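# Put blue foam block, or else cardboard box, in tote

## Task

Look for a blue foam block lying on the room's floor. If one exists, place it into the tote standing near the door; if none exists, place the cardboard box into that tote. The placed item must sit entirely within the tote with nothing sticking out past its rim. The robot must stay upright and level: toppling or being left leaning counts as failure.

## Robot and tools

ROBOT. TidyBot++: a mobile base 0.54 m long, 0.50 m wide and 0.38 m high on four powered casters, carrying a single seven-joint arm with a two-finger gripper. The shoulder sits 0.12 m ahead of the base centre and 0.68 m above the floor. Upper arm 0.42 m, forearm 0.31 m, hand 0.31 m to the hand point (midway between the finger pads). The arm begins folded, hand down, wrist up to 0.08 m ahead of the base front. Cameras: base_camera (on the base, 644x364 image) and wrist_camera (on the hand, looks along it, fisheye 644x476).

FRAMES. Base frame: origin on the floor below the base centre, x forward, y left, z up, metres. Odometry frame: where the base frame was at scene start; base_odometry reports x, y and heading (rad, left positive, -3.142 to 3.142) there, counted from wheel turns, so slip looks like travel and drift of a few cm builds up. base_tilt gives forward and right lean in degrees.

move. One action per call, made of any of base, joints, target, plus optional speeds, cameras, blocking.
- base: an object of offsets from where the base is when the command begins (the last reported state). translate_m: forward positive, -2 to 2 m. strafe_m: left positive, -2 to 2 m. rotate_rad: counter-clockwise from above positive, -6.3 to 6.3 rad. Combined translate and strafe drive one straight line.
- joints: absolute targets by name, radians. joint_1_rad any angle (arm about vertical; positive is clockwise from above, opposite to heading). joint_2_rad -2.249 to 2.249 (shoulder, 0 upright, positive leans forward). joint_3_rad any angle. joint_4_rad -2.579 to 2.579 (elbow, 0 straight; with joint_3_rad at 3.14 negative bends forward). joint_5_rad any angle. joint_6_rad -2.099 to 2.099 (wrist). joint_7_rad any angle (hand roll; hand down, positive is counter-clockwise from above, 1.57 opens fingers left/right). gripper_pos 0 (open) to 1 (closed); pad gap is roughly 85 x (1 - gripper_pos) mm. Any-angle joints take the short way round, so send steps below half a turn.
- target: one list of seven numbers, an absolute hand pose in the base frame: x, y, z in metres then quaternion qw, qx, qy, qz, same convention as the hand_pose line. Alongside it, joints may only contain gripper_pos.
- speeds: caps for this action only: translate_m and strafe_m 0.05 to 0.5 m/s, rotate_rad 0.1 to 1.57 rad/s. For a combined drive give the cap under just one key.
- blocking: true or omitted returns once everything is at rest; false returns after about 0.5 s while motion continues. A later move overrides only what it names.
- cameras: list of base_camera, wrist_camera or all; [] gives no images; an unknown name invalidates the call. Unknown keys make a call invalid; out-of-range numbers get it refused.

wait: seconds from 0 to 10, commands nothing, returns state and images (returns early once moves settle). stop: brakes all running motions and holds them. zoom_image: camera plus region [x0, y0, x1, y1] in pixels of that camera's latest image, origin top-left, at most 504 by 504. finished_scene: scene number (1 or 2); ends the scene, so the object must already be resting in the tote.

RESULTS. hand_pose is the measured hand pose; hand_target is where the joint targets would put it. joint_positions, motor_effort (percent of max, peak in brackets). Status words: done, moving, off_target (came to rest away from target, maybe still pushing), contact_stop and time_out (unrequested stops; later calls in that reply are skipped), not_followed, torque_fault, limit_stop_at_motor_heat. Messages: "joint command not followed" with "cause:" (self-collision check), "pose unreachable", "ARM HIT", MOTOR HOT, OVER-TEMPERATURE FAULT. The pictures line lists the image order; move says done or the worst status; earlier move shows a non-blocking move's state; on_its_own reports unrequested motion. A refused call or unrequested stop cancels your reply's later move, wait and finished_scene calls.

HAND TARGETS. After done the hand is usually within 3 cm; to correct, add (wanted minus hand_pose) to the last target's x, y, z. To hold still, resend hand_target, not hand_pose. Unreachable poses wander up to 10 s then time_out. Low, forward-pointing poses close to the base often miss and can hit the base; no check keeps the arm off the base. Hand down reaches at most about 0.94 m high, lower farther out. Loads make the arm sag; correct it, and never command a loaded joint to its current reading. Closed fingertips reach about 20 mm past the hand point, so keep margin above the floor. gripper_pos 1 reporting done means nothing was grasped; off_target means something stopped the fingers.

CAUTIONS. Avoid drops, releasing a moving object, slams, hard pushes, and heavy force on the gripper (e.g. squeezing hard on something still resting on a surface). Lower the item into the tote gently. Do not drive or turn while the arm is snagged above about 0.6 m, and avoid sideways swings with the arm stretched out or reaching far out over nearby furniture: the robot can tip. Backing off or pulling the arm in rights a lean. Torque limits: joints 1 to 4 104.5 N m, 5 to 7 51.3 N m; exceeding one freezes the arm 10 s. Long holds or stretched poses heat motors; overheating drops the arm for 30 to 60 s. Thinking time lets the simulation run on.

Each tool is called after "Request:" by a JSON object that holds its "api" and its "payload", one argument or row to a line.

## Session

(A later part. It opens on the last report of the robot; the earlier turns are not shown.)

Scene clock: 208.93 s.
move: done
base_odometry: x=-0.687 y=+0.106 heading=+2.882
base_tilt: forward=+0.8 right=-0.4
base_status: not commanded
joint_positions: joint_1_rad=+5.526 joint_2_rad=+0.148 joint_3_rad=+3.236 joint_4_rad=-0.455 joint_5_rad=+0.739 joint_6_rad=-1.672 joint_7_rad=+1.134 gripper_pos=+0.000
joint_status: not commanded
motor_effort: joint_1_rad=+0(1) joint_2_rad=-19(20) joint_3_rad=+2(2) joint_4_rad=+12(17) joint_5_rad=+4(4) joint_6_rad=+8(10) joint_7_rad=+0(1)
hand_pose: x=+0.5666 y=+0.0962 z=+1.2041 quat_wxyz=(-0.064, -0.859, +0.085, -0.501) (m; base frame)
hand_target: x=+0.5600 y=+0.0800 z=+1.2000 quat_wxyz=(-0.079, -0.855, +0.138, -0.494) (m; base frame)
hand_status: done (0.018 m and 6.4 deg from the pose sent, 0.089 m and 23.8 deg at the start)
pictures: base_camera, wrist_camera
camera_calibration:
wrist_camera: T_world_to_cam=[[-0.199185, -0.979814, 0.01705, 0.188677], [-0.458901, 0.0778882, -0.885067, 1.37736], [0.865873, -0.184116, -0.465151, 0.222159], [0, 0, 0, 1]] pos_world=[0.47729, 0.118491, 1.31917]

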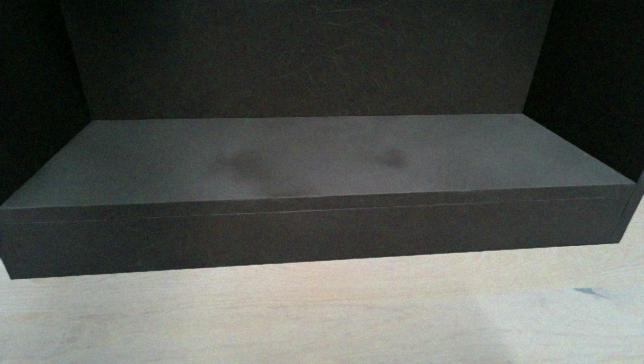

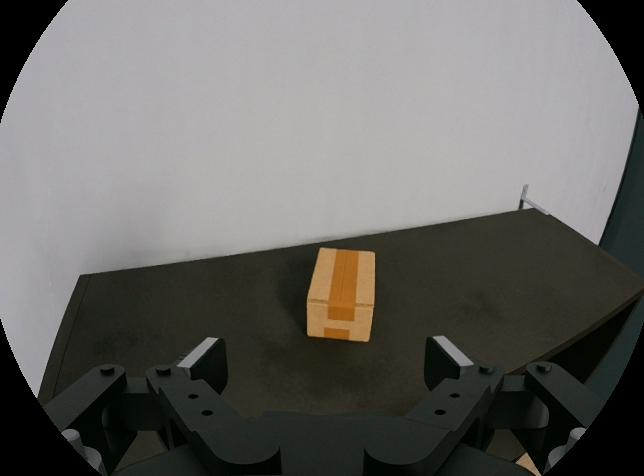

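Request:
{"api": "move", "payload": {
  "target": [0.643,0.052,1.15,0.114,0.843,-0.197,0.487]
}}

Request:
{"api": "zoom_image", "payload": {
  "camera": "wrist_camera",
  "region": [170, 250, 470, 420]
}}

Scene clock: 234.63 s.
move: done
base_odometry: x=-0.687 y=+0.106 heading=+2.882
base_tilt: forward=+0.8 right=-0.4
base_status: not commanded
joint_positions: joint_1_rad=+5.614 joint_2_rad=+0.236 joint_3_rad=+3.340 joint_4_rad=-0.572 joint_5_rad=+0.740 joint_6_rad=-1.601 joint_7_rad=+1.009 gripper_pos=+0.000
joint_status: not commanded
motor_effort: joint_1_rad=+1(2) joint_2_rad=-24(27) joint_3_rad=+2(3) joint_4_rad=+14(16) joint_5_rad=+5(6) joint_6_rad=+7(8) joint_7_rad=+0(1)
hand_pose: x=+0.6295 y=+0.0525 z=+1.1462 quat_wxyz=(-0.139, -0.855, +0.169, -0.470) (m; base frame)
hand_target: x=+0.6430 y=+0.0520 z=+1.1500 quat_wxyz=(-0.114, -0.843, +0.197, -0.487) (m; base frame)
hand_status: done (0.014 m and 4.9 deg from the pose sent, 0.103 m and 14.3 deg at the start)
pictures: base_camera, wrist_camera
camera_calibration:
wrist_camera: T_world_to_cam=[[-0.410961, -0.908961, 0.0700017, 0.228341], [-0.478326, 0.149619, -0.865343, 1.34427], [0.776089, -0.389106, -0.496268, 0.235627], [0, 0, 0, 1]] pos_world=[0.553973, 0.0981081, 1.26421]

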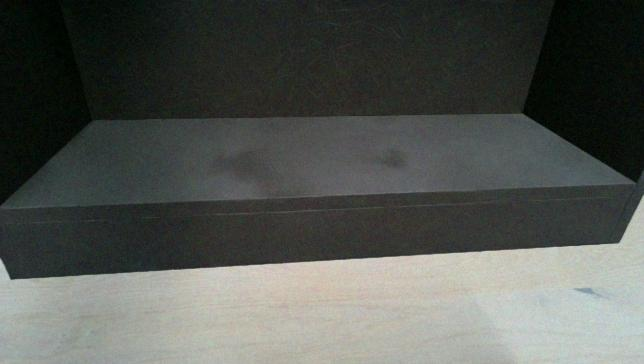

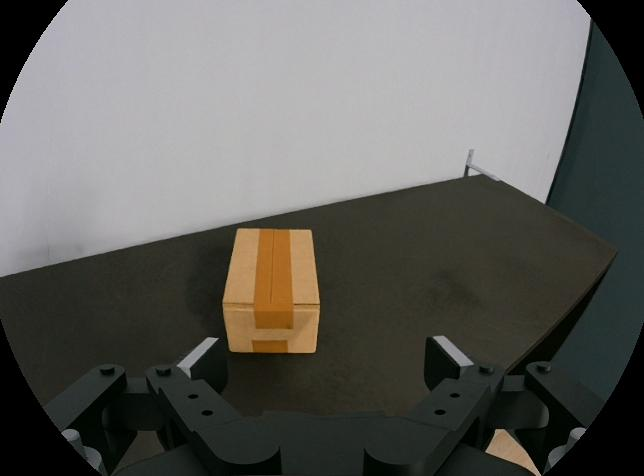

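Scaled by 1.680.

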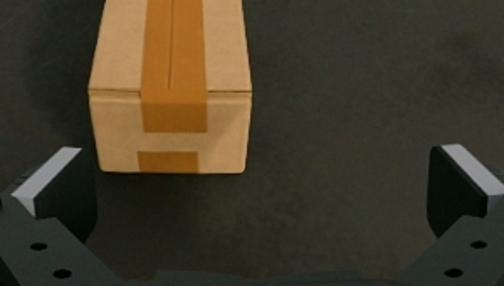

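Request:
{"api": "move", "payload": {
  "target": [0.668,0.067,1.137,0.087,0.853,-0.151,0.4925],
  "cameras": ["wrist_camera"]
}}

Request:
{"api": "zoom_image", "payload": {
  "camera": "wrist_camera",
  "region": [170, 250, 470, 420]
}}

Scene clock: 250.20 s.
move: done
base_odometry: x=-0.687 y=+0.106 heading=+2.882
base_tilt: forward=+0.9 right=-0.4
base_status: not commanded
joint_positions: joint_1_rad=+5.685 joint_2_rad=+0.226 joint_3_rad=+3.304 joint_4_rad=-0.646 joint_5_rad=+0.706 joint_6_rad=-1.489 joint_7_rad=+1.008 gripper_pos=+0.000
joint_status: not commanded
motor_effort: joint_1_rad=+0(1) joint_2_rad=-24(26) joint_3_rad=+2(3) joint_4_rad=+15(16) joint_5_rad=+5(5) joint_6_rad=+7(8) joint_7_rad=-1(1)
hand_pose: x=+0.6559 y=+0.0499 z=+1.1377 quat_wxyz=(-0.129, -0.853, +0.152, -0.482) (m; base frame)
hand_target: x=+0.6680 y=+0.0670 z=+1.1370 quat_wxyz=(-0.087, -0.853, +0.151, -0.492) (m; base frame)
hand_status: done (0.021 m and 5.0 deg from the pose sent, 0.042 m and 6.8 deg at the start)
pictures: wrist_camera
camera_calibration:
wrist_camera: T_world_to_cam=[[-0.37391, -0.925117, 0.0659564, 0.218438], [-0.465955, 0.125887, -0.875807, 1.35484], [0.801921, -0.358206, -0.478133, 0.170826], [0, 0, 0, 1]] pos_world=[0.575981, 0.0927146, 1.25385]

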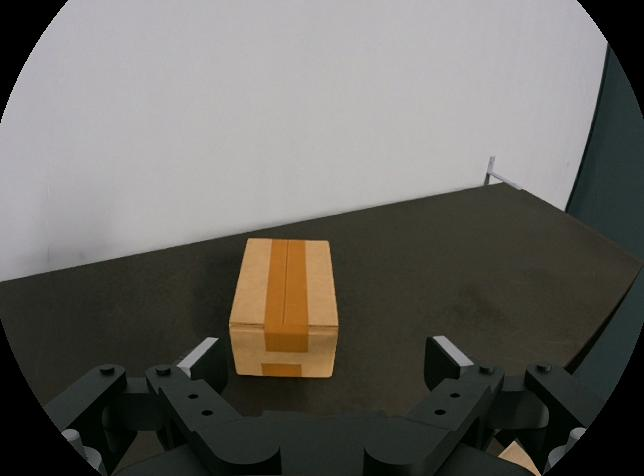

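Scaled by 1.680.

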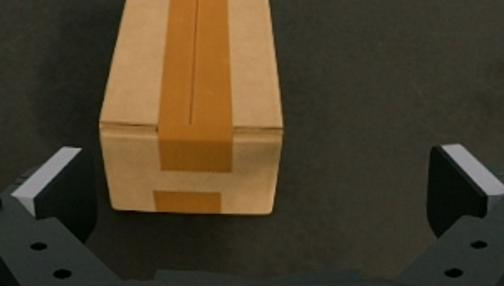

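Request:
{"api": "move", "payload": {
  "target": [0.672,0.089,1.137,0.07,0.857,-0.121,0.495],
  "cameras": ["wrist_camera"]
}}

Request:
{"api": "zoom_image", "payload": {
  "camera": "wrist_camera",
  "region": [170, 250, 470, 420]
}}

Scene clock: 256.17 s.
move: done
base_odometry: x=-0.687 y=+0.106 heading=+2.882
base_tilt: forward=+0.9 right=-0.4
base_status: not commanded
joint_positions: joint_1_rad=+5.685 joint_2_rad=+0.226 joint_3_rad=+3.285 joint_4_rad=-0.646 joint_5_rad=+0.674 joint_6_rad=-1.460 joint_7_rad=+1.008 gripper_pos=+0.000
joint_status: not commanded
motor_effort: joint_1_rad=+1(2) joint_2_rad=-25(26) joint_3_rad=+2(3) joint_4_rad=+16(16) joint_5_rad=+5(6) joint_6_rad=+7(8) joint_7_rad=-1(1)
hand_pose: x=+0.6615 y=+0.0699 z=+1.1380 quat_wxyz=(-0.105, -0.856, +0.135, -0.488) (m; base frame)
hand_target: x=+0.6720 y=+0.0890 z=+1.1370 quat_wxyz=(-0.070, -0.857, +0.121, -0.495) (m; base frame)
hand_status: done (0.022 m and 4.4 deg from the pose sent, 0.042 m and 7.8 deg at the start)
pictures: wrist_camera
camera_calibration:
wrist_camera: T_world_to_cam=[[-0.324262, -0.945124, 0.0399386, 0.23729], [-0.462553, 0.121586, -0.878215, 1.35602], [0.825166, -0.303246, -0.476596, 0.152713], [0, 0, 0, 1]] pos_world=[0.57816, 0.105705, 1.25418]

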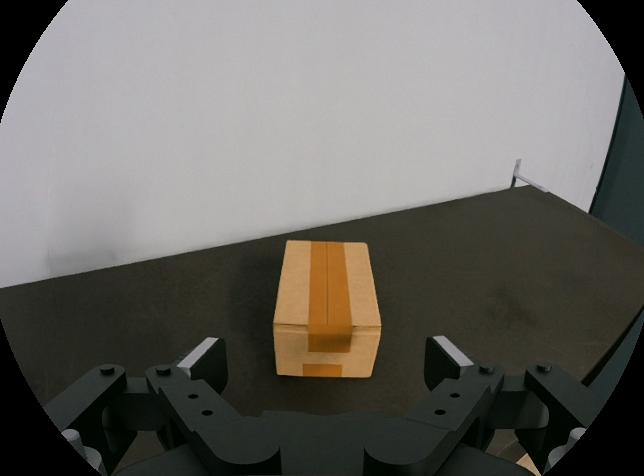

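Scaled by 1.680.

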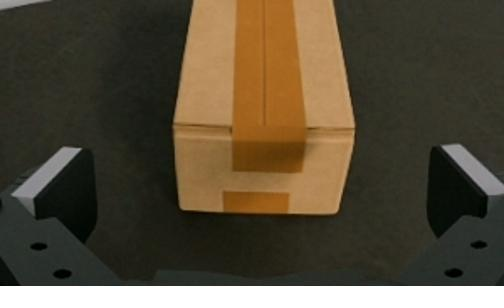

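Request:
{"api": "move", "payload": {
  "target": [0.712,0.075,1.112,0.07,0.857,-0.121,0.495],
  "cameras": []
}}

Request:
{"api": "move", "payload": {
  "target": [0.747,0.063,1.094,0.07,0.857,-0.121,0.495],
  "cameras": ["wrist_camera"]
}}

Request:
{"api": "zoom_image", "payload": {
  "camera": "wrist_camera",
  "region": [170, 250, 470, 420]
}}

Scene clock: 263.23 s.
move: done
base_odometry: x=-0.687 y=+0.106 heading=+2.882
base_tilt: forward=+0.8 right=-0.4
base_status: not commanded
joint_positions: joint_1_rad=+5.755 joint_2_rad=+0.244 joint_3_rad=+3.297 joint_4_rad=-0.700 joint_5_rad=+0.609 joint_6_rad=-1.347 joint_7_rad=+1.008 gripper_pos=+0.000
joint_status: not commanded
motor_effort: joint_1_rad=+1(2) joint_2_rad=-26(28) joint_3_rad=+2(3) joint_4_rad=+17(17) joint_5_rad=+5(5) joint_6_rad=+8(8) joint_7_rad=-1(1)
hand_pose: x=+0.6958 y=+0.0609 z=+1.1208 quat_wxyz=(-0.097, -0.854, +0.133, -0.493) (m; base frame)
hand_target: x=+0.7120 y=+0.0750 z=+1.1120 quat_wxyz=(-0.070, -0.857, +0.121, -0.495) (m; base frame)
hand_status: done (0.023 m and 3.4 deg from the pose sent, 0.057 m and 4.4 deg at the start)
pictures: none
No camera images: "cameras" was empty.

Scene clock: 264.23 s.
move: done
base_odometry: x=-0.687 y=+0.106 heading=+2.882
base_tilt: forward=+0.8 right=-0.4
base_status: not commanded
joint_positions: joint_1_rad=+5.806 joint_2_rad=+0.292 joint_3_rad=+3.334 joint_4_rad=-0.704 joint_5_rad=+0.534 joint_6_rad=-1.273 joint_7_rad=+1.008 gripper_pos=+0.000
joint_status: not commanded
motor_effort: joint_1_rad=+1(2) joint_2_rad=-29(31) joint_3_rad=+2(3) joint_4_rad=+17(18) joint_5_rad=+4(5) joint_6_rad=+8(8) joint_7_rad=+0(1)
hand_pose: x=+0.7313 y=+0.0521 z=+1.1003 quat_wxyz=(-0.089, -0.854, +0.142, -0.492) (m; base frame)
hand_target: x=+0.7470 y=+0.0630 z=+1.0940 quat_wxyz=(-0.070, -0.857, +0.121, -0.495) (m; base frame)
hand_status: done (0.020 m and 3.3 deg from the pose sent, 0.058 m and 3.4 deg at the start)
pictures: wrist_camera
camera_calibration:
wrist_camera: T_world_to_cam=[[-0.319612, -0.947539, 0.00429089, 0.280396], [-0.450798, 0.148072, -0.880259, 1.34955], [0.833444, -0.283276, -0.474474, 0.0623189], [0, 0, 0, 1]] pos_world=[0.646055, 0.0835088, 1.21632]

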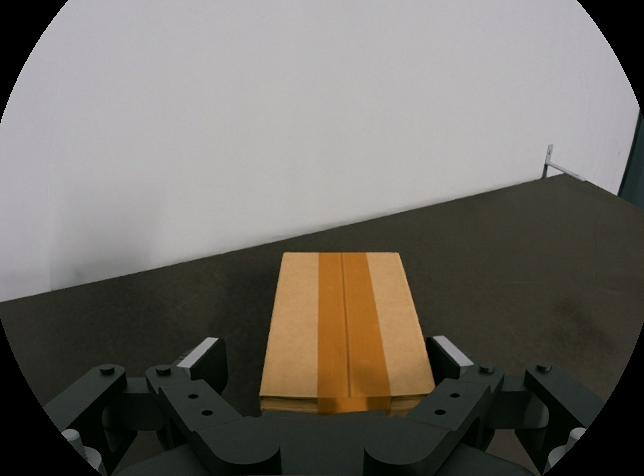

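Scaled by 1.680.

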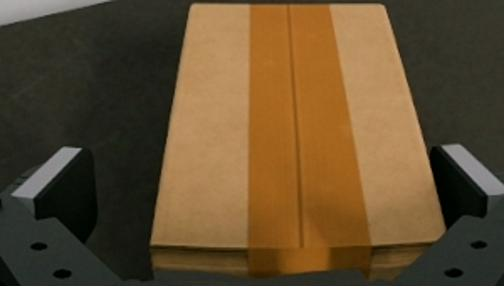

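Request:
{"api": "move", "payload": {
  "target": [0.752,0.048,1.088,0.07,0.857,-0.121,0.495],
  "cameras": ["wrist_camera"]
}}

Request:
{"api": "zoom_image", "payload": {
  "camera": "wrist_camera",
  "region": [170, 250, 470, 420]
}}

Scene clock: 272.03 s.
move: done
base_odometry: x=-0.687 y=+0.106 heading=+2.882
base_tilt: forward=+0.9 right=-0.4
base_status: not commanded
joint_positions: joint_1_rad=+5.848 joint_2_rad=+0.290 joint_3_rad=+3.333 joint_4_rad=-0.740 joint_5_rad=+0.519 joint_6_rad=-1.233 joint_7_rad=+1.008 gripper_pos=+0.000
joint_status: not commanded
motor_effort: joint_1_rad=+0(2) joint_2_rad=-29(31) joint_3_rad=+2(3) joint_4_rad=+18(18) joint_5_rad=+4(5) joint_6_rad=+8(8) joint_7_rad=+0(1)
hand_pose: x=+0.7400 y=+0.0338 z=+1.0908 quat_wxyz=(-0.092, -0.854, +0.149, -0.490) (m; base frame)
hand_target: x=+0.7520 y=+0.0480 z=+1.0880 quat_wxyz=(-0.070, -0.857, +0.121, -0.495) (m; base frame)
hand_status: done (0.019 m and 4.2 deg from the pose sent, 0.024 m and 3.3 deg at the start)
pictures: wrist_camera
camera_calibration:
wrist_camera: T_world_to_cam=[[-0.335067, -0.94219, 0.00282015, 0.27887], [-0.449994, 0.157399, -0.879051, 1.34568], [0.827789, -0.29581, -0.476719, 0.0524267], [0, 0, 0, 1]] pos_world=[0.655592, 0.066448, 1.20713]

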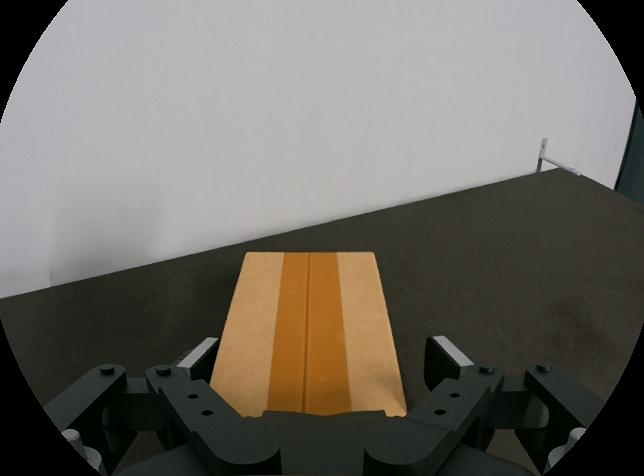

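Scaled by 1.680.

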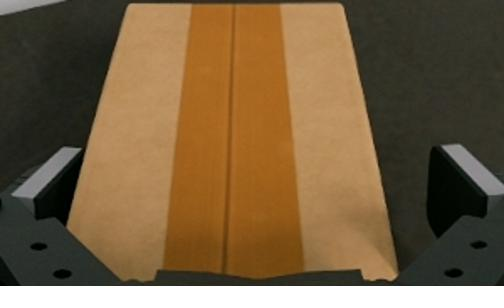

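Request:
{"api": "move", "payload": {
  "target": [0.756,0.058,1.085,0.07,0.857,-0.121,0.495],
  "joints": {"gripper_pos":0.15},
  "cameras": ["wrist_camera"]
}}

Request:
{"api": "move", "payload": {
  "joints": {"gripper_pos":0.5},
  "cameras": ["wrist_camera"]
}}

Scene clock: 277.83 s.
move: done
base_odometry: x=-0.687 y=+0.106 heading=+2.882
base_tilt: forward=+0.8 right=-0.4
base_status: not commanded
joint_positions: joint_1_rad=+5.844 joint_2_rad=+0.292 joint_3_rad=+3.337 joint_4_rad=-0.739 joint_5_rad=+0.519 joint_6_rad=-1.233 joint_7_rad=+1.008 gripper_pos=+0.150
joint_status: all done
motor_effort: joint_1_rad=+0(1) joint_2_rad=-29(30) joint_3_rad=+3(3) joint_4_rad=+18(18) joint_5_rad=+5(5) joint_6_rad=+7(8) joint_7_rad=-1(1)
hand_pose: x=+0.7406 y=+0.0341 z=+1.0904 quat_wxyz=(-0.093, -0.854, +0.149, -0.490) (m; base frame)
hand_target: x=+0.7560 y=+0.0580 z=+1.0850 quat_wxyz=(-0.070, -0.857, +0.121, -0.495) (m; base frame)
hand_status: done (0.029 m and 4.2 deg from the pose sent, 0.030 m and 4.2 deg at the start)
pictures: wrist_camera
camera_calibration:
wrist_camera: T_world_to_cam=[[-0.335789, -0.941926, 0.00462016, 0.277923], [-0.450211, 0.156184, -0.879157, 1.34586], [0.827379, -0.297291, -0.476511, 0.052031], [0, 0, 0, 1]] pos_world=[0.656194, 0.0670489, 1.20673]

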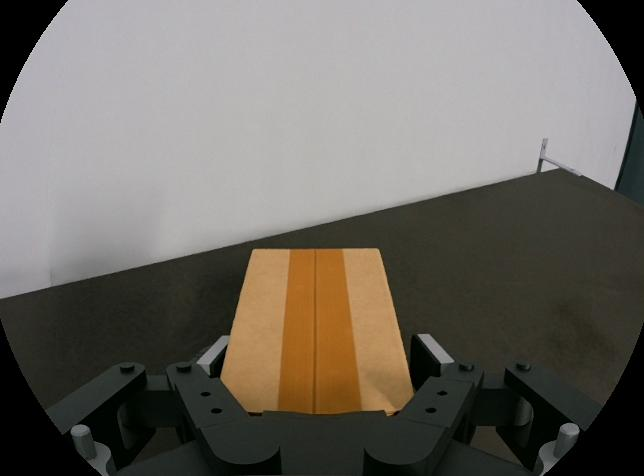

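Scene clock: 278.57 s.
move: off_target
base_odometry: x=-0.687 y=+0.106 heading=+2.882
base_tilt: forward=+0.9 right=-0.4
base_status: not commanded
joint_positions: joint_1_rad=+5.844 joint_2_rad=+0.293 joint_3_rad=+3.337 joint_4_rad=-0.737 joint_5_rad=+0.519 joint_6_rad=-1.229 joint_7_rad=+1.008 gripper_pos=+0.342
joint_status: gripper_pos off_target (ended at +0.342, target +0.500)
motor_effort: joint_1_rad=+0(2) joint_2_rad=-27(31) joint_3_rad=+2(3) joint_4_rad=+16(19) joint_5_rad=+4(5) joint_6_rad=+7(9) joint_7_rad=+0(1)
hand_pose: x=+0.7414 y=+0.0346 z=+1.0917 quat_wxyz=(-0.092, -0.853, +0.149, -0.492) (m; base frame)
hand_target: x=+0.7560 y=+0.0580 z=+1.0850 quat_wxyz=(-0.070, -0.857, +0.121, -0.495) (m; base frame)
hand_status: not commanded
pictures: wrist_camera
camera_calibration:
wrist_camera: T_world_to_cam=[[-0.334088, -0.942537, 0.00312942, 0.279022], [-0.446623, 0.155383, -0.881127, 1.3468], [0.830008, -0.295771, -0.47287, 0.0460717], [0, 0, 0, 1]] pos_world=[0.656492, 0.0673447, 1.20762]

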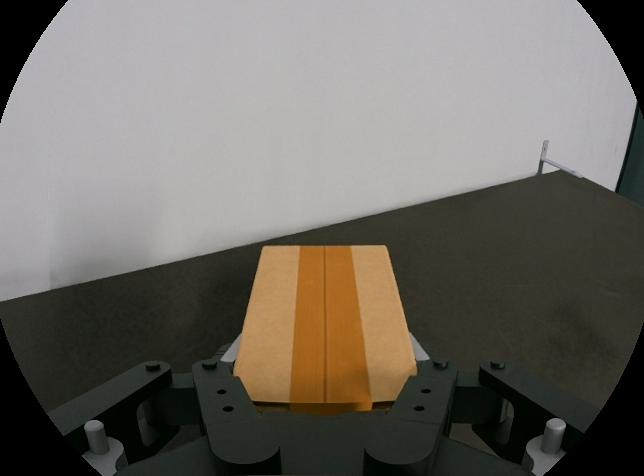

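Request:
{"api": "move", "payload": {
  "joints": {"gripper_pos":0.7},
  "cameras": []
}}

Request:
{"api": "move", "payload": {
  "target": [0.74,0.058,1.17,0.07,0.857,-0.121,0.495],
  "cameras": ["wrist_camera"]
}}

Scene clock: 283.30 s.
move: off_target
base_odometry: x=-0.687 y=+0.106 heading=+2.882
base_tilt: forward=+0.9 right=-0.4
base_status: not commanded
joint_positions: joint_1_rad=+5.844 joint_2_rad=+0.292 joint_3_rad=+3.337 joint_4_rad=-0.737 joint_5_rad=+0.519 joint_6_rad=-1.229 joint_7_rad=+1.008 gripper_pos=+0.342
joint_status: gripper_pos off_target (ended at +0.342, target +0.700)
motor_effort: joint_1_rad=+0(0) joint_2_rad=-28(28) joint_3_rad=+2(3) joint_4_rad=+17(17) joint_5_rad=+4(4) joint_6_rad=+7(8) joint_7_rad=-1(1)
hand_pose: x=+0.7414 y=+0.0346 z=+1.0919 quat_wxyz=(-0.092, -0.853, +0.149, -0.492) (m; base frame)
hand_target: x=+0.7560 y=+0.0580 z=+1.0850 quat_wxyz=(-0.070, -0.857, +0.121, -0.495) (m; base frame)
hand_status: not commanded
pictures: none
No camera images: "cameras" was empty.

Scene clock: 293.73 s.
move: time_out
base_odometry: x=-0.686 y=+0.106 heading=+2.882
base_tilt: forward=+0.8 right=-0.4
base_status: not commanded
joint_positions: joint_1_rad=+5.895 joint_2_rad=+0.340 joint_3_rad=+3.475 joint_4_rad=-0.189 joint_5_rad=+0.192 joint_6_rad=-1.530 joint_7_rad=+1.260 gripper_pos=+0.343
joint_status: not commanded
motor_effort: joint_1_rad=+1(3) joint_2_rad=-27(41) joint_3_rad=+2(4) joint_4_rad=+14(19) joint_5_rad=+3(5) joint_6_rad=+10(11) joint_7_rad=+0(1)
hand_pose: x=+0.6808 y=+0.0420 z=+1.2185 quat_wxyz=(-0.028, -0.835, +0.118, -0.537) (m; base frame)
hand_target: x=+0.6810 y=+0.0422 z=+1.2183 quat_wxyz=(-0.028, -0.835, +0.118, -0.537) (m; base frame)
hand_status: time_out (0.078 m and 7.3 deg from the pose sent, 0.082 m and 4.1 deg at the start)
pictures: wrist_camera
camera_calibration:
wrist_camera: T_world_to_cam=[[-0.216073, -0.972431, -0.0876888, 0.296912], [-0.368077, 0.164311, -0.915162, 1.41791], [0.904341, -0.165466, -0.393432, 0.0057116], [0, 0, 0, 1]] pos_world=[0.580888, 0.0566937, 1.3259]

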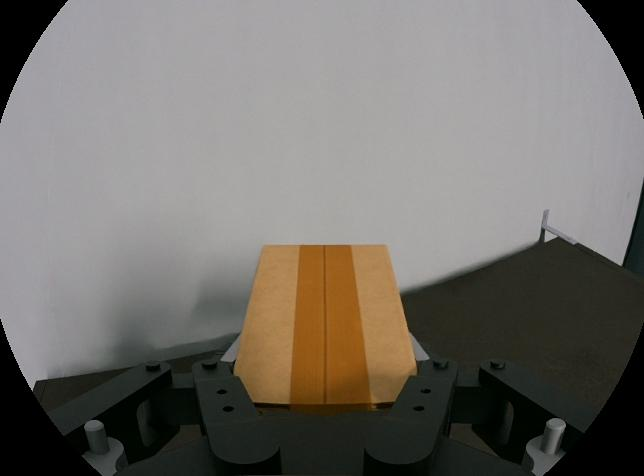

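Request:
{"api": "move", "payload": {
  "base": {"translate_m":-0.8},
  "cameras": []
}}

Request:
{"api": "move", "payload": {
  "base": {"rotate_rad":1.571},
  "target": [0.42,0,0.78,0,1,0,0]
}}

Request:
{"api": "move", "payload": {
  "base": {"translate_m":-0.5,"strafe_m":0.5},
  "cameras": []
}}

Request:
{"api": "move", "payload": {
  "base": {"strafe_m":0.93}
}}

Scene clock: 315.07 s.
move: done
base_odometry: x=+0.087 y=-0.099 heading=+2.881
base_tilt: forward=+0.9 right=-0.4
base_status: done
joint_positions: joint_1_rad=+5.895 joint_2_rad=+0.335 joint_3_rad=+3.475 joint_4_rad=-0.190 joint_5_rad=+0.192 joint_6_rad=-1.530 joint_7_rad=+1.260 gripper_pos=+0.343
joint_status: not commanded
motor_effort: joint_1_rad=+1(3) joint_2_rad=-26(31) joint_3_rad=+2(3) joint_4_rad=+14(15) joint_5_rad=+3(3) joint_6_rad=+10(10) joint_7_rad=+1(1)
hand_pose: x=+0.6785 y=+0.0411 z=+1.2209 quat_wxyz=(-0.027, -0.834, +0.119, -0.539) (m; base frame)
hand_target: x=+0.6810 y=+0.0422 z=+1.2183 quat_wxyz=(-0.028, -0.835, +0.118, -0.537) (m; base frame)
hand_status: not commanded
pictures: none
No camera images: "cameras" was empty.

Scene clock: 317.77 s.
move: done
base_odometry: x=+0.087 y=-0.099 heading=-1.831
base_tilt: forward=+0.8 right=-0.4
base_status: done
joint_positions: joint_1_rad=+6.243 joint_2_rad=-0.019 joint_3_rad=+3.176 joint_4_rad=-1.628 joint_5_rad=+0.074 joint_6_rad=-1.530 joint_7_rad=+1.501 gripper_pos=+0.343
joint_status: not commanded
motor_effort: joint_1_rad=+0(4) joint_2_rad=-17(31) joint_3_rad=+1(4) joint_4_rad=+17(19) joint_5_rad=+1(4) joint_6_rad=+1(10) joint_7_rad=-1(1)
hand_pose: x=+0.4266 y=-0.0200 z=+0.7799 quat_wxyz=(-0.036, -0.999, +0.031, -0.003) (m; base frame)
hand_target: x=+0.4200 y=+0.0000 z=+0.7800 quat_wxyz=(+0.000, -1.000, +0.000, +0.000) (m; base frame)
hand_status: done (0.021 m and 5.5 deg from the pose sent, 0.513 m and 67.1 deg at the start)
pictures: base_camera, wrist_camera
camera_calibration:
wrist_camera: T_world_to_cam=[[-0.0631474, -0.996245, 0.0592303, -0.0370573], [-0.997465, 0.0610511, -0.0365609, 0.514396], [0.0328075, -0.0613888, -0.997575, 0.8978], [0, 0, 0, 1]] pos_world=[0.481298, -0.0132078, 0.916624]

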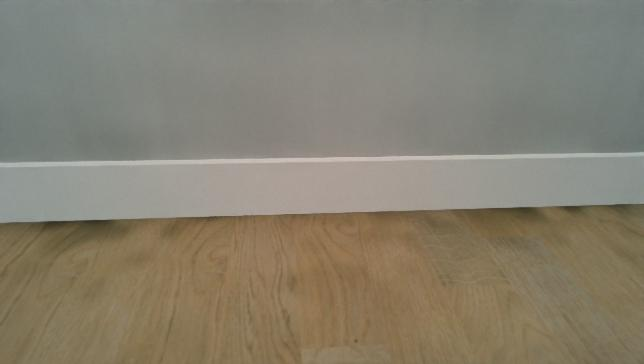

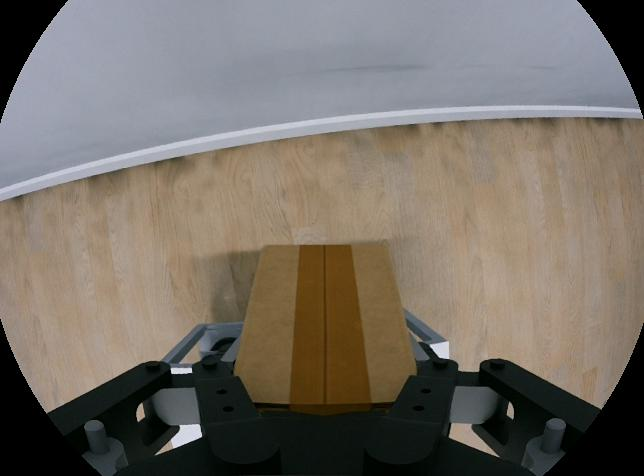

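Scene clock: 320.47 s.
move: done
base_odometry: x=+0.699 y=+0.255 heading=-1.830
base_tilt: forward=+0.8 right=-0.4
base_status: done
joint_positions: joint_1_rad=+6.249 joint_2_rad=-0.028 joint_3_rad=+3.170 joint_4_rad=-1.629 joint_5_rad=+0.067 joint_6_rad=-1.530 joint_7_rad=+1.502 gripper_pos=+0.343
joint_status: not commanded
motor_effort: joint_1_rad=+0(2) joint_2_rad=-17(20) joint_3_rad=+1(3) joint_4_rad=+17(17) joint_5_rad=+1(2) joint_6_rad=+1(3) joint_7_rad=+0(1)
hand_pose: x=+0.4252 y=-0.0178 z=+0.7824 quat_wxyz=(-0.033, -0.999, +0.030, -0.007) (m; base frame)
hand_target: x=+0.4200 y=+0.0000 z=+0.7800 quat_wxyz=(+0.000, -1.000, +0.000, +0.000) (m; base frame)
hand_status: not commanded
pictures: none
No camera images: "cameras" was empty.

Scene clock: 323.63 s.
move: done
base_odometry: x=+1.598 y=+0.017 heading=-1.830
base_tilt: forward=+0.8 right=-0.4
base_status: done
joint_positions: joint_1_rad=+6.251 joint_2_rad=-0.028 joint_3_rad=+3.167 joint_4_rad=-1.629 joint_5_rad=+0.065 joint_6_rad=-1.530 joint_7_rad=+1.503 gripper_pos=+0.343
joint_status: not commanded
motor_effort: joint_1_rad=+0(2) joint_2_rad=-17(18) joint_3_rad=+1(2) joint_4_rad=+17(17) joint_5_rad=+1(2) joint_6_rad=+1(2) joint_7_rad=+0(1)
hand_pose: x=+0.4252 y=-0.0168 z=+0.7824 quat_wxyz=(-0.032, -0.999, +0.029, -0.007) (m; base frame)
hand_target: x=+0.4200 y=+0.0000 z=+0.7800 quat_wxyz=(+0.000, -1.000, +0.000, +0.000) (m; base frame)
hand_status: not commanded
pictures: base_camera, wrist_camera
camera_calibration:
wrist_camera: T_world_to_cam=[[-0.0605752, -0.996906, 0.0500831, -0.0280602], [-0.997296, 0.058355, -0.0446657, 0.519098], [0.0416049, -0.0526534, -0.997746, 0.897054], [0, 0, 0, 1]] pos_world=[0.478673, -0.0110325, 0.919623]

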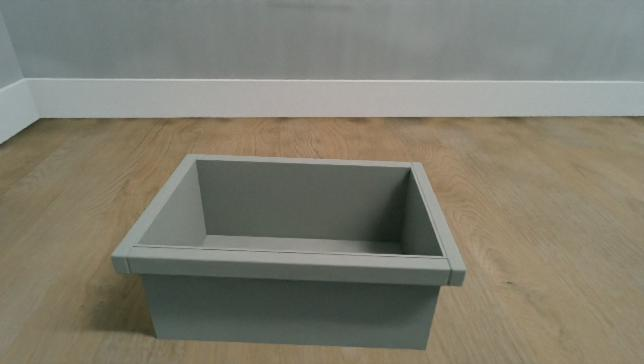

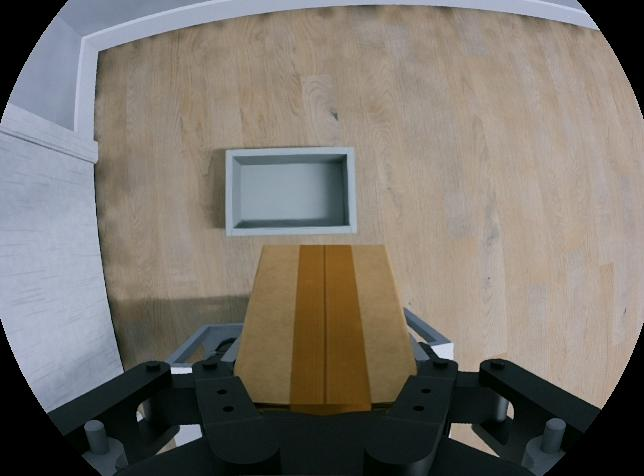

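Request:
{"api": "move", "payload": {
  "target": [0.575,0.025,0.3,0,1,0,0]
}}

Scene clock: 335.37 s.
move: done
base_odometry: x=+1.598 y=+0.017 heading=-1.830
base_tilt: forward=+0.9 right=-0.4
base_status: not commanded
joint_positions: joint_1_rad=+6.250 joint_2_rad=+0.986 joint_3_rad=+3.167 joint_4_rad=-1.795 joint_5_rad=+0.043 joint_6_rad=-0.389 joint_7_rad=+1.503 gripper_pos=+0.343
joint_status: not commanded
motor_effort: joint_1_rad=+0(1) joint_2_rad=-38(40) joint_3_rad=+1(1) joint_4_rad=+6(17) joint_5_rad=+1(2) joint_6_rad=+1(2) joint_7_rad=+0(2)
hand_pose: x=+0.5721 y=-0.0028 z=+0.3086 quat_wxyz=(-0.019, -1.000, +0.004, +0.014) (m; base frame)
hand_target: x=+0.5750 y=+0.0250 z=+0.3000 quat_wxyz=(+0.000, -1.000, +0.000, +0.000) (m; base frame)
hand_status: done (0.029 m and 2.8 deg from the pose sent, 0.507 m and 5.0 deg at the start)
pictures: base_camera, wrist_camera
camera_calibration:
wrist_camera: T_world_to_cam=[[-0.010193, -0.999639, 0.0248495, -0.00247332], [-0.999947, 0.010162, -0.00137357, 0.631547], [0.00112055, -0.0248621, -0.99969, 0.442751], [0, 0, 0, 1]] pos_world=[0.630992, 0.00211753, 0.443542]

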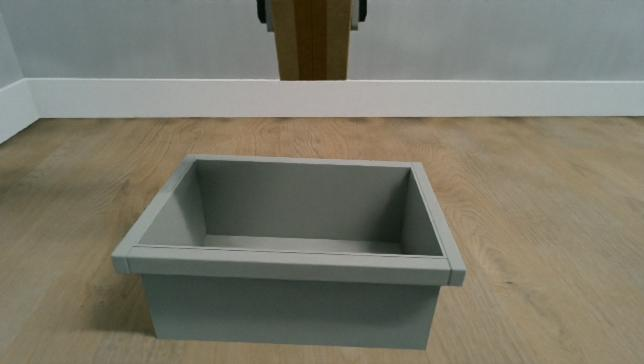

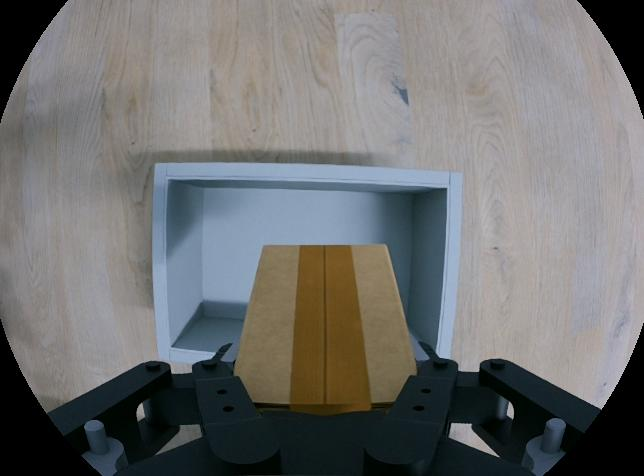

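Request:
{"api": "move", "payload": {
  "target": [0.595,0.035,0.2,0,1,0,0]
}}

Request:
{"api": "move", "payload": {
  "target": [0.595,0.035,0.11,0,1,0,0]
}}

Scene clock: 342.67 s.
move: done
base_odometry: x=+1.598 y=+0.017 heading=-1.830
base_tilt: forward=+0.9 right=-0.4
base_status: not commanded
joint_positions: joint_1_rad=+6.231 joint_2_rad=+1.237 joint_3_rad=+3.166 joint_4_rad=-1.659 joint_5_rad=+0.034 joint_6_rad=-0.309 joint_7_rad=+1.503 gripper_pos=+0.343
joint_status: not commanded
motor_effort: joint_1_rad=+1(1) joint_2_rad=-40(43) joint_3_rad=+1(1) joint_4_rad=+3(6) joint_5_rad=+1(1) joint_6_rad=+0(2) joint_7_rad=-1(1)
hand_pose: x=+0.5733 y=+0.0069 z=+0.2039 quat_wxyz=(-0.018, -0.999, -0.004, +0.031) (m; base frame)
hand_target: x=+0.5950 y=+0.0350 z=+0.2000 quat_wxyz=(+0.000, -1.000, +0.000, +0.000) (m; base frame)
hand_status: done (0.036 m and 4.2 deg from the pose sent, 0.117 m and 2.8 deg at the start)
pictures: base_camera, wrist_camera
camera_calibration:
wrist_camera: T_world_to_cam=[[0.00587121, -0.999728, 0.0225913, 0.00103575], [-0.999428, -0.00511432, 0.0334168, 0.6253], [-0.0332922, -0.0227746, -0.999186, 0.357918], [0, 0, 0, 1]] pos_world=[0.636852, 0.0123849, 0.336708]

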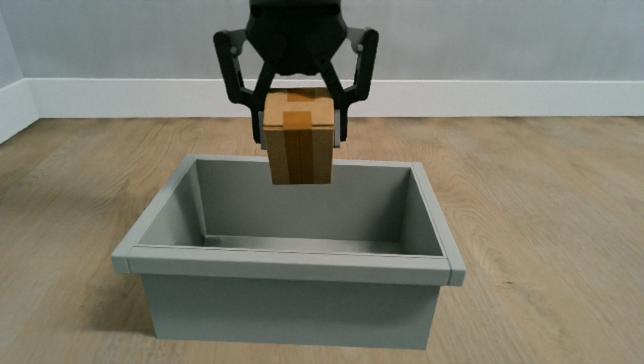

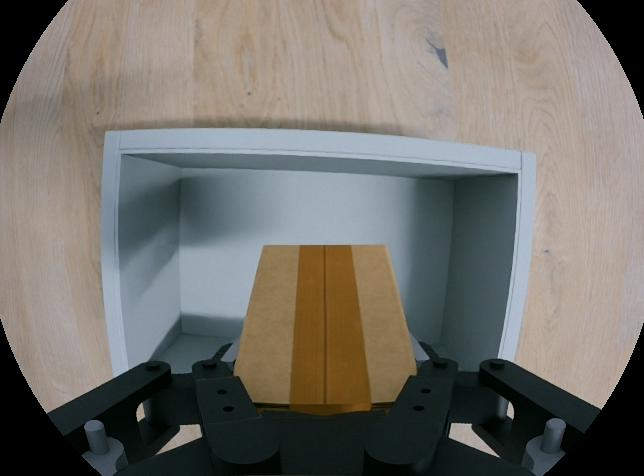

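Scene clock: 344.20 s.
move: done
base_odometry: x=+1.598 y=+0.017 heading=-1.830
base_tilt: forward=+0.8 right=-0.4
base_status: not commanded
joint_positions: joint_1_rad=+6.231 joint_2_rad=+1.449 joint_3_rad=+3.165 joint_4_rad=-1.510 joint_5_rad=+0.032 joint_6_rad=-0.245 joint_7_rad=+1.503 gripper_pos=+0.343
joint_status: not commanded
motor_effort: joint_1_rad=+0(1) joint_2_rad=-41(44) joint_3_rad=+1(1) joint_4_rad=+3(4) joint_5_rad=+1(1) joint_6_rad=+1(1) joint_7_rad=+0(1)
hand_pose: x=+0.5745 y=+0.0082 z=+0.1130 quat_wxyz=(-0.017, -0.999, -0.006, +0.030) (m; base frame)
hand_target: x=+0.5950 y=+0.0350 z=+0.1100 quat_wxyz=(+0.000, -1.000, +0.000, +0.000) (m; base frame)
hand_status: done (0.034 m and 4.0 deg from the pose sent, 0.100 m and 4.2 deg at the start)
pictures: base_camera, wrist_camera
camera_calibration:
wrist_camera: T_world_to_cam=[[0.0102111, -0.999754, 0.0197068, 0.00230574], [-0.999449, -0.00958135, 0.0317911, 0.6298], [-0.0315945, -0.0200205, -0.9993, 0.266263], [0, 0, 0, 1]] pos_world=[0.637842, 0.0136702, 0.246009]

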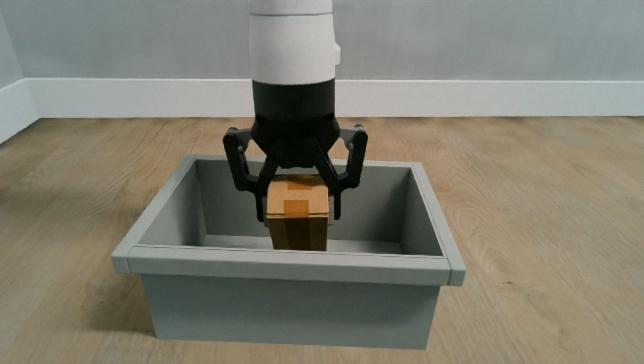

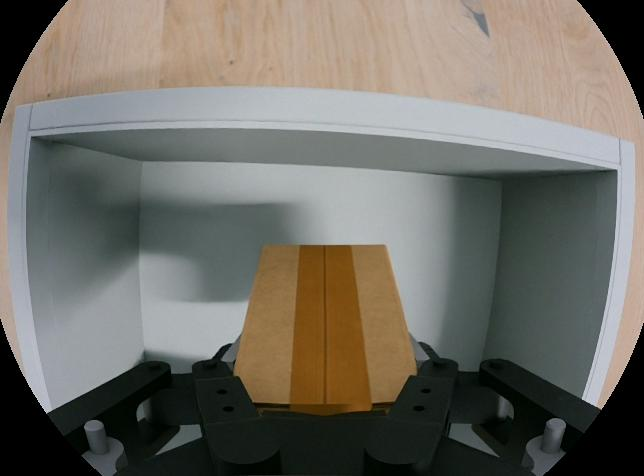

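Request:
{"api": "move", "payload": {
  "target": [0.61,0.035,0.085,0,1,0,0]
}}

Request:
{"api": "move", "payload": {
  "target": [0.612,0.035,0.067,0,1,0,0]
}}

Scene clock: 348.80 s.
move: done
base_odometry: x=+1.598 y=+0.017 heading=-1.830
base_tilt: forward=+0.8 right=-0.4
base_status: not commanded
joint_positions: joint_1_rad=+6.231 joint_2_rad=+1.501 joint_3_rad=+3.165 joint_4_rad=-1.400 joint_5_rad=+0.032 joint_6_rad=-0.245 joint_7_rad=+1.503 gripper_pos=+0.343
joint_status: not commanded
motor_effort: joint_1_rad=+0(1) joint_2_rad=-42(43) joint_3_rad=+1(1) joint_4_rad=+4(4) joint_5_rad=+1(1) joint_6_rad=+1(2) joint_7_rad=-2(2)
hand_pose: x=+0.6129 y=+0.0103 z=+0.0946 quat_wxyz=(-0.015, -1.000, -0.007, +0.001) (m; base frame)
hand_target: x=+0.6100 y=+0.0350 z=+0.0850 quat_wxyz=(+0.000, -1.000, +0.000, +0.000) (m; base frame)
hand_status: done (0.027 m and 1.9 deg from the pose sent, 0.053 m and 4.0 deg at the start)
pictures: base_camera, wrist_camera
camera_calibration:
wrist_camera: T_world_to_cam=[[0.0113813, -0.999784, 0.0174053, 0.003829], [-0.99957, -0.0118456, -0.0268126, 0.67439], [0.027013, -0.0170926, -0.999489, 0.2131], [0, 0, 0, 1]] pos_world=[0.6683, 0.0154592, 0.231006]

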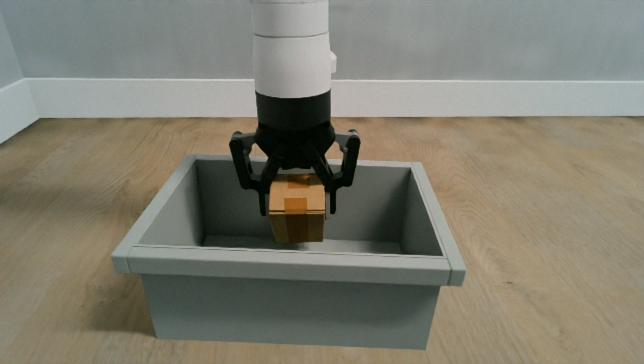

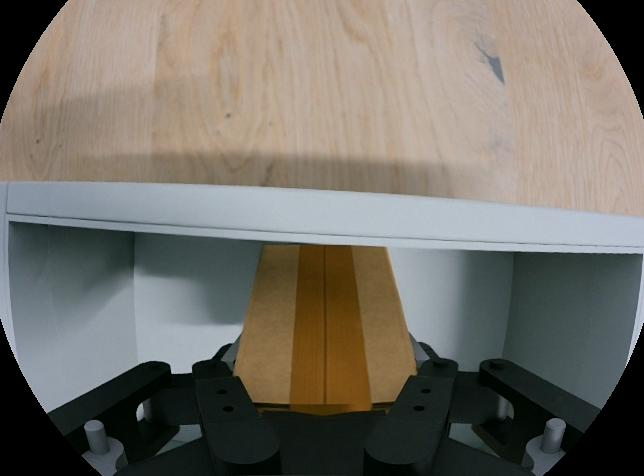

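Scene clock: 349.60 s.
move: done
base_odometry: x=+1.598 y=+0.017 heading=-1.830
base_tilt: forward=+0.8 right=-0.4
base_status: not commanded
joint_positions: joint_1_rad=+6.231 joint_2_rad=+1.552 joint_3_rad=+3.165 joint_4_rad=-1.352 joint_5_rad=+0.031 joint_6_rad=-0.245 joint_7_rad=+1.503 gripper_pos=+0.343
joint_status: not commanded
motor_effort: joint_1_rad=+0(1) joint_2_rad=-42(44) joint_3_rad=+1(1) joint_4_rad=+3(5) joint_5_rad=+0(1) joint_6_rad=+1(2) joint_7_rad=+0(1)
hand_pose: x=+0.6118 y=+0.0103 z=+0.0730 quat_wxyz=(-0.015, -1.000, -0.007, +0.003) (m; base frame)
hand_target: x=+0.6120 y=+0.0350 z=+0.0670 quat_wxyz=(+0.000, -1.000, +0.000, +0.000) (m; base frame)
hand_status: done (0.025 m and 2.0 deg from the pose sent, 0.037 m and 1.9 deg at the start)
pictures: base_camera, wrist_camera
camera_calibration:
wrist_camera: T_world_to_cam=[[0.0120375, -0.999775, 0.0174745, 0.00386086], [-0.999644, -0.0124484, -0.0236005, 0.672503], [0.0238127, -0.0171842, -0.999569, 0.193592], [0, 0, 0, 1]] pos_world=[0.667607, 0.0155583, 0.209312]

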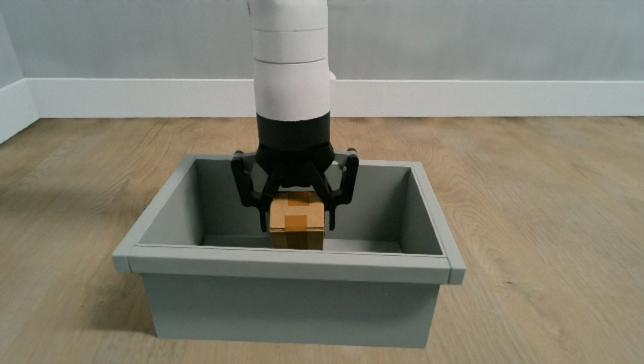

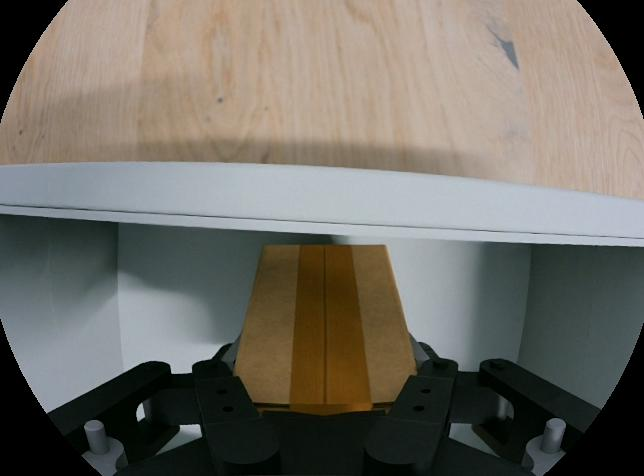

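Request:
{"api": "move", "payload": {
  "target": [0.61,0.035,0.059,0,1,0,0],
  "cameras": []
}}

Request:
{"api": "move", "payload": {
  "joints": {"gripper_pos":0.25}
}}

Scene clock: 355.20 s.
move: done
base_odometry: x=+1.598 y=+0.017 heading=-1.830
base_tilt: forward=+0.8 right=-0.4
base_status: not commanded
joint_positions: joint_1_rad=+6.231 joint_2_rad=+1.565 joint_3_rad=+3.165 joint_4_rad=-1.340 joint_5_rad=+0.031 joint_6_rad=-0.245 joint_7_rad=+1.503 gripper_pos=+0.343
joint_status: not commanded
motor_effort: joint_1_rad=+0(1) joint_2_rad=-42(43) joint_3_rad=+1(1) joint_4_rad=+4(4) joint_5_rad=+1(1) joint_6_rad=+1(2) joint_7_rad=+0(1)
hand_pose: x=+0.6111 y=+0.0103 z=+0.0673 quat_wxyz=(-0.015, -1.000, -0.007, +0.003) (m; base frame)
hand_target: x=+0.6100 y=+0.0350 z=+0.0590 quat_wxyz=(+0.000, -1.000, +0.000, +0.000) (m; base frame)
hand_status: done (0.026 m and 2.0 deg from the pose sent, 0.028 m and 2.0 deg at the start)
pictures: none
No camera images: "cameras" was empty.

Scene clock: 356.00 s.
move: done
base_odometry: x=+1.598 y=+0.017 heading=-1.830
base_tilt: forward=+0.8 right=-0.5
base_status: not commanded
joint_positions: joint_1_rad=+6.231 joint_2_rad=+1.565 joint_3_rad=+3.165 joint_4_rad=-1.340 joint_5_rad=+0.031 joint_6_rad=-0.245 joint_7_rad=+1.503 gripper_pos=+0.250
joint_status: all done
motor_effort: joint_1_rad=+0(1) joint_2_rad=-41(42) joint_3_rad=+1(1) joint_4_rad=+4(4) joint_5_rad=+1(1) joint_6_rad=+1(2) joint_7_rad=-1(1)
hand_pose: x=+0.6110 y=+0.0103 z=+0.0673 quat_wxyz=(-0.015, -1.000, -0.007, +0.003) (m; base frame)
hand_target: x=+0.6100 y=+0.0350 z=+0.0590 quat_wxyz=(+0.000, -1.000, +0.000, +0.000) (m; base frame)
hand_status: not commanded
pictures: base_camera, wrist_camera
camera_calibration:
wrist_camera: T_world_to_cam=[[0.0122602, -0.999772, 0.0174611, 0.0038219], [-0.999671, -0.0126484, -0.0222973, 0.671625], [0.022513, -0.017182, -0.999599, 0.188682], [0, 0, 0, 1]] pos_world=[0.667109, 0.0155579, 0.203515]

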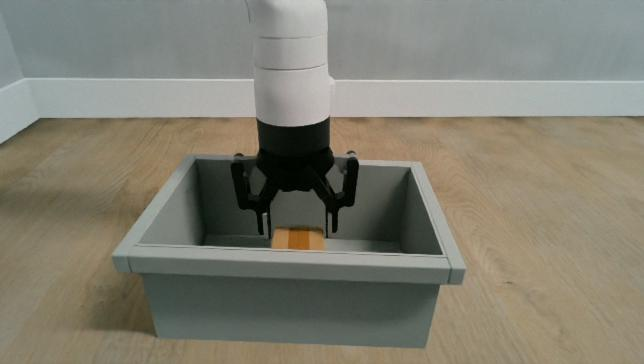

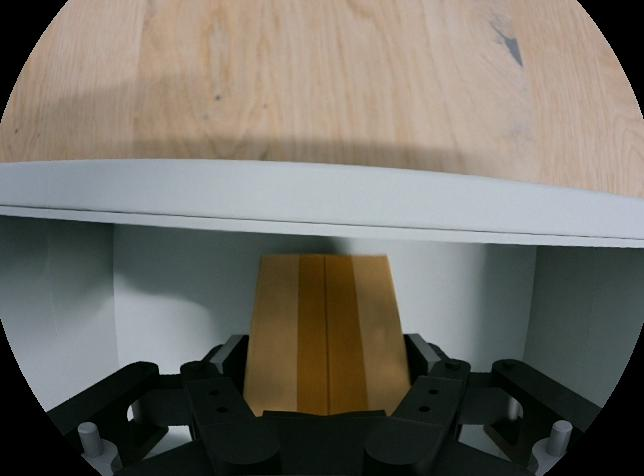

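Request:
{"api": "move", "payload": {
  "joints": {"gripper_pos":0.05},
  "cameras": []
}}

Request:
{"api": "move", "payload": {
  "target": [0.61,0.035,0.12,0,1,0,0],
  "cameras": []
}}

Request:
{"api": "move", "payload": {
  "target": [0.58,0.03,0.35,0,1,0,0]
}}

Scene clock: 360.47 s.
move: done
base_odometry: x=+1.598 y=+0.017 heading=-1.830
base_tilt: forward=+0.8 right=-0.4
base_status: not commanded
joint_positions: joint_1_rad=+6.231 joint_2_rad=+1.565 joint_3_rad=+3.165 joint_4_rad=-1.340 joint_5_rad=+0.031 joint_6_rad=-0.245 joint_7_rad=+1.503 gripper_pos=+0.050
joint_status: all done
motor_effort: joint_1_rad=+0(1) joint_2_rad=-41(42) joint_3_rad=+1(1) joint_4_rad=+3(4) joint_5_rad=+1(1) joint_6_rad=+1(2) joint_7_rad=-1(1)
hand_pose: x=+0.6110 y=+0.0103 z=+0.0673 quat_wxyz=(-0.015, -1.000, -0.007, +0.003) (m; base frame)
hand_target: x=+0.6100 y=+0.0350 z=+0.0590 quat_wxyz=(+0.000, -1.000, +0.000, +0.000) (m; base frame)
hand_status: not commanded
pictures: none
No camera images: "cameras" was empty.

Scene clock: 361.80 s.
move: done
base_odometry: x=+1.598 y=+0.017 heading=-1.830
base_tilt: forward=+0.8 right=-0.4
base_status: not commanded
joint_positions: joint_1_rad=+6.231 joint_2_rad=+1.427 joint_3_rad=+3.165 joint_4_rad=-1.448 joint_5_rad=+0.031 joint_6_rad=-0.245 joint_7_rad=+1.503 gripper_pos=+0.050
joint_status: not commanded
motor_effort: joint_1_rad=+0(1) joint_2_rad=-41(44) joint_3_rad=+1(1) joint_4_rad=+4(4) joint_5_rad=+1(1) joint_6_rad=+2(2) joint_7_rad=+0(2)
hand_pose: x=+0.6248 y=+0.0110 z=+0.1274 quat_wxyz=(-0.015, -1.000, -0.005, -0.011) (m; base frame)
hand_target: x=+0.6100 y=+0.0350 z=+0.1200 quat_wxyz=(+0.000, -1.000, +0.000, +0.000) (m; base frame)
hand_status: done (0.029 m and 2.2 deg from the pose sent, 0.058 m and 2.0 deg at the start)
pictures: none
No camera images: "cameras" was empty.

Scene clock: 363.57 s.
move: done
base_odometry: x=+1.598 y=+0.017 heading=-1.830
base_tilt: forward=+0.8 right=-0.4
base_status: not commanded
joint_positions: joint_1_rad=+6.231 joint_2_rad=+0.893 joint_3_rad=+3.165 joint_4_rad=-1.795 joint_5_rad=+0.031 joint_6_rad=-0.384 joint_7_rad=+1.503 gripper_pos=+0.050
joint_status: not commanded
motor_effort: joint_1_rad=+0(1) joint_2_rad=-37(44) joint_3_rad=+1(1) joint_4_rad=+7(8) joint_5_rad=+1(1) joint_6_rad=+2(3) joint_7_rad=-1(1)
hand_pose: x=+0.6063 y=+0.0101 z=+0.3525 quat_wxyz=(-0.013, -0.999, +0.001, -0.035) (m; base frame)
hand_target: x=+0.5800 y=+0.0300 z=+0.3500 quat_wxyz=(+0.000, -1.000, +0.000, +0.000) (m; base frame)
hand_status: done (0.033 m and 4.3 deg from the pose sent, 0.228 m and 2.2 deg at the start)
pictures: base_camera, wrist_camera
camera_calibration:
wrist_camera: T_world_to_cam=[[-0.00304695, -0.999905, 0.0134201, 0.0093484], [-0.995026, 0.00169536, -0.0995963, 0.69746], [0.0995641, -0.0136568, -0.994937, 0.425484], [0, 0, 0, 1]] pos_world=[0.651657, 0.0139758, 0.492669]

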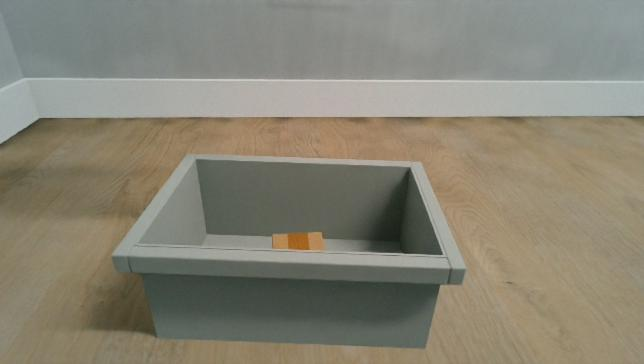

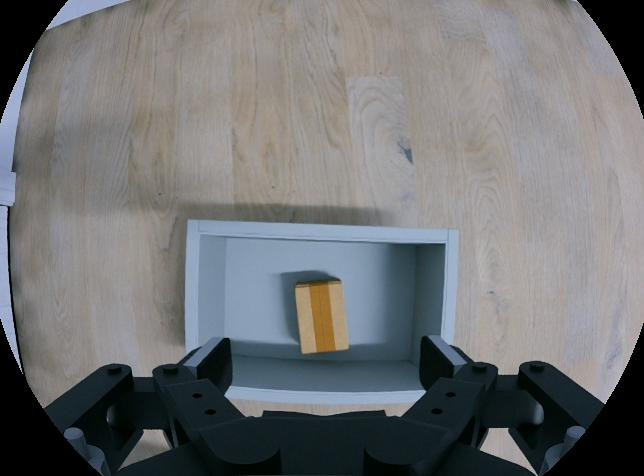

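Box is inside, lying flat.

Request:
{"api": "finished_scene", "payload": {
  "scene": 2
}}

The scene is finished: the task was done.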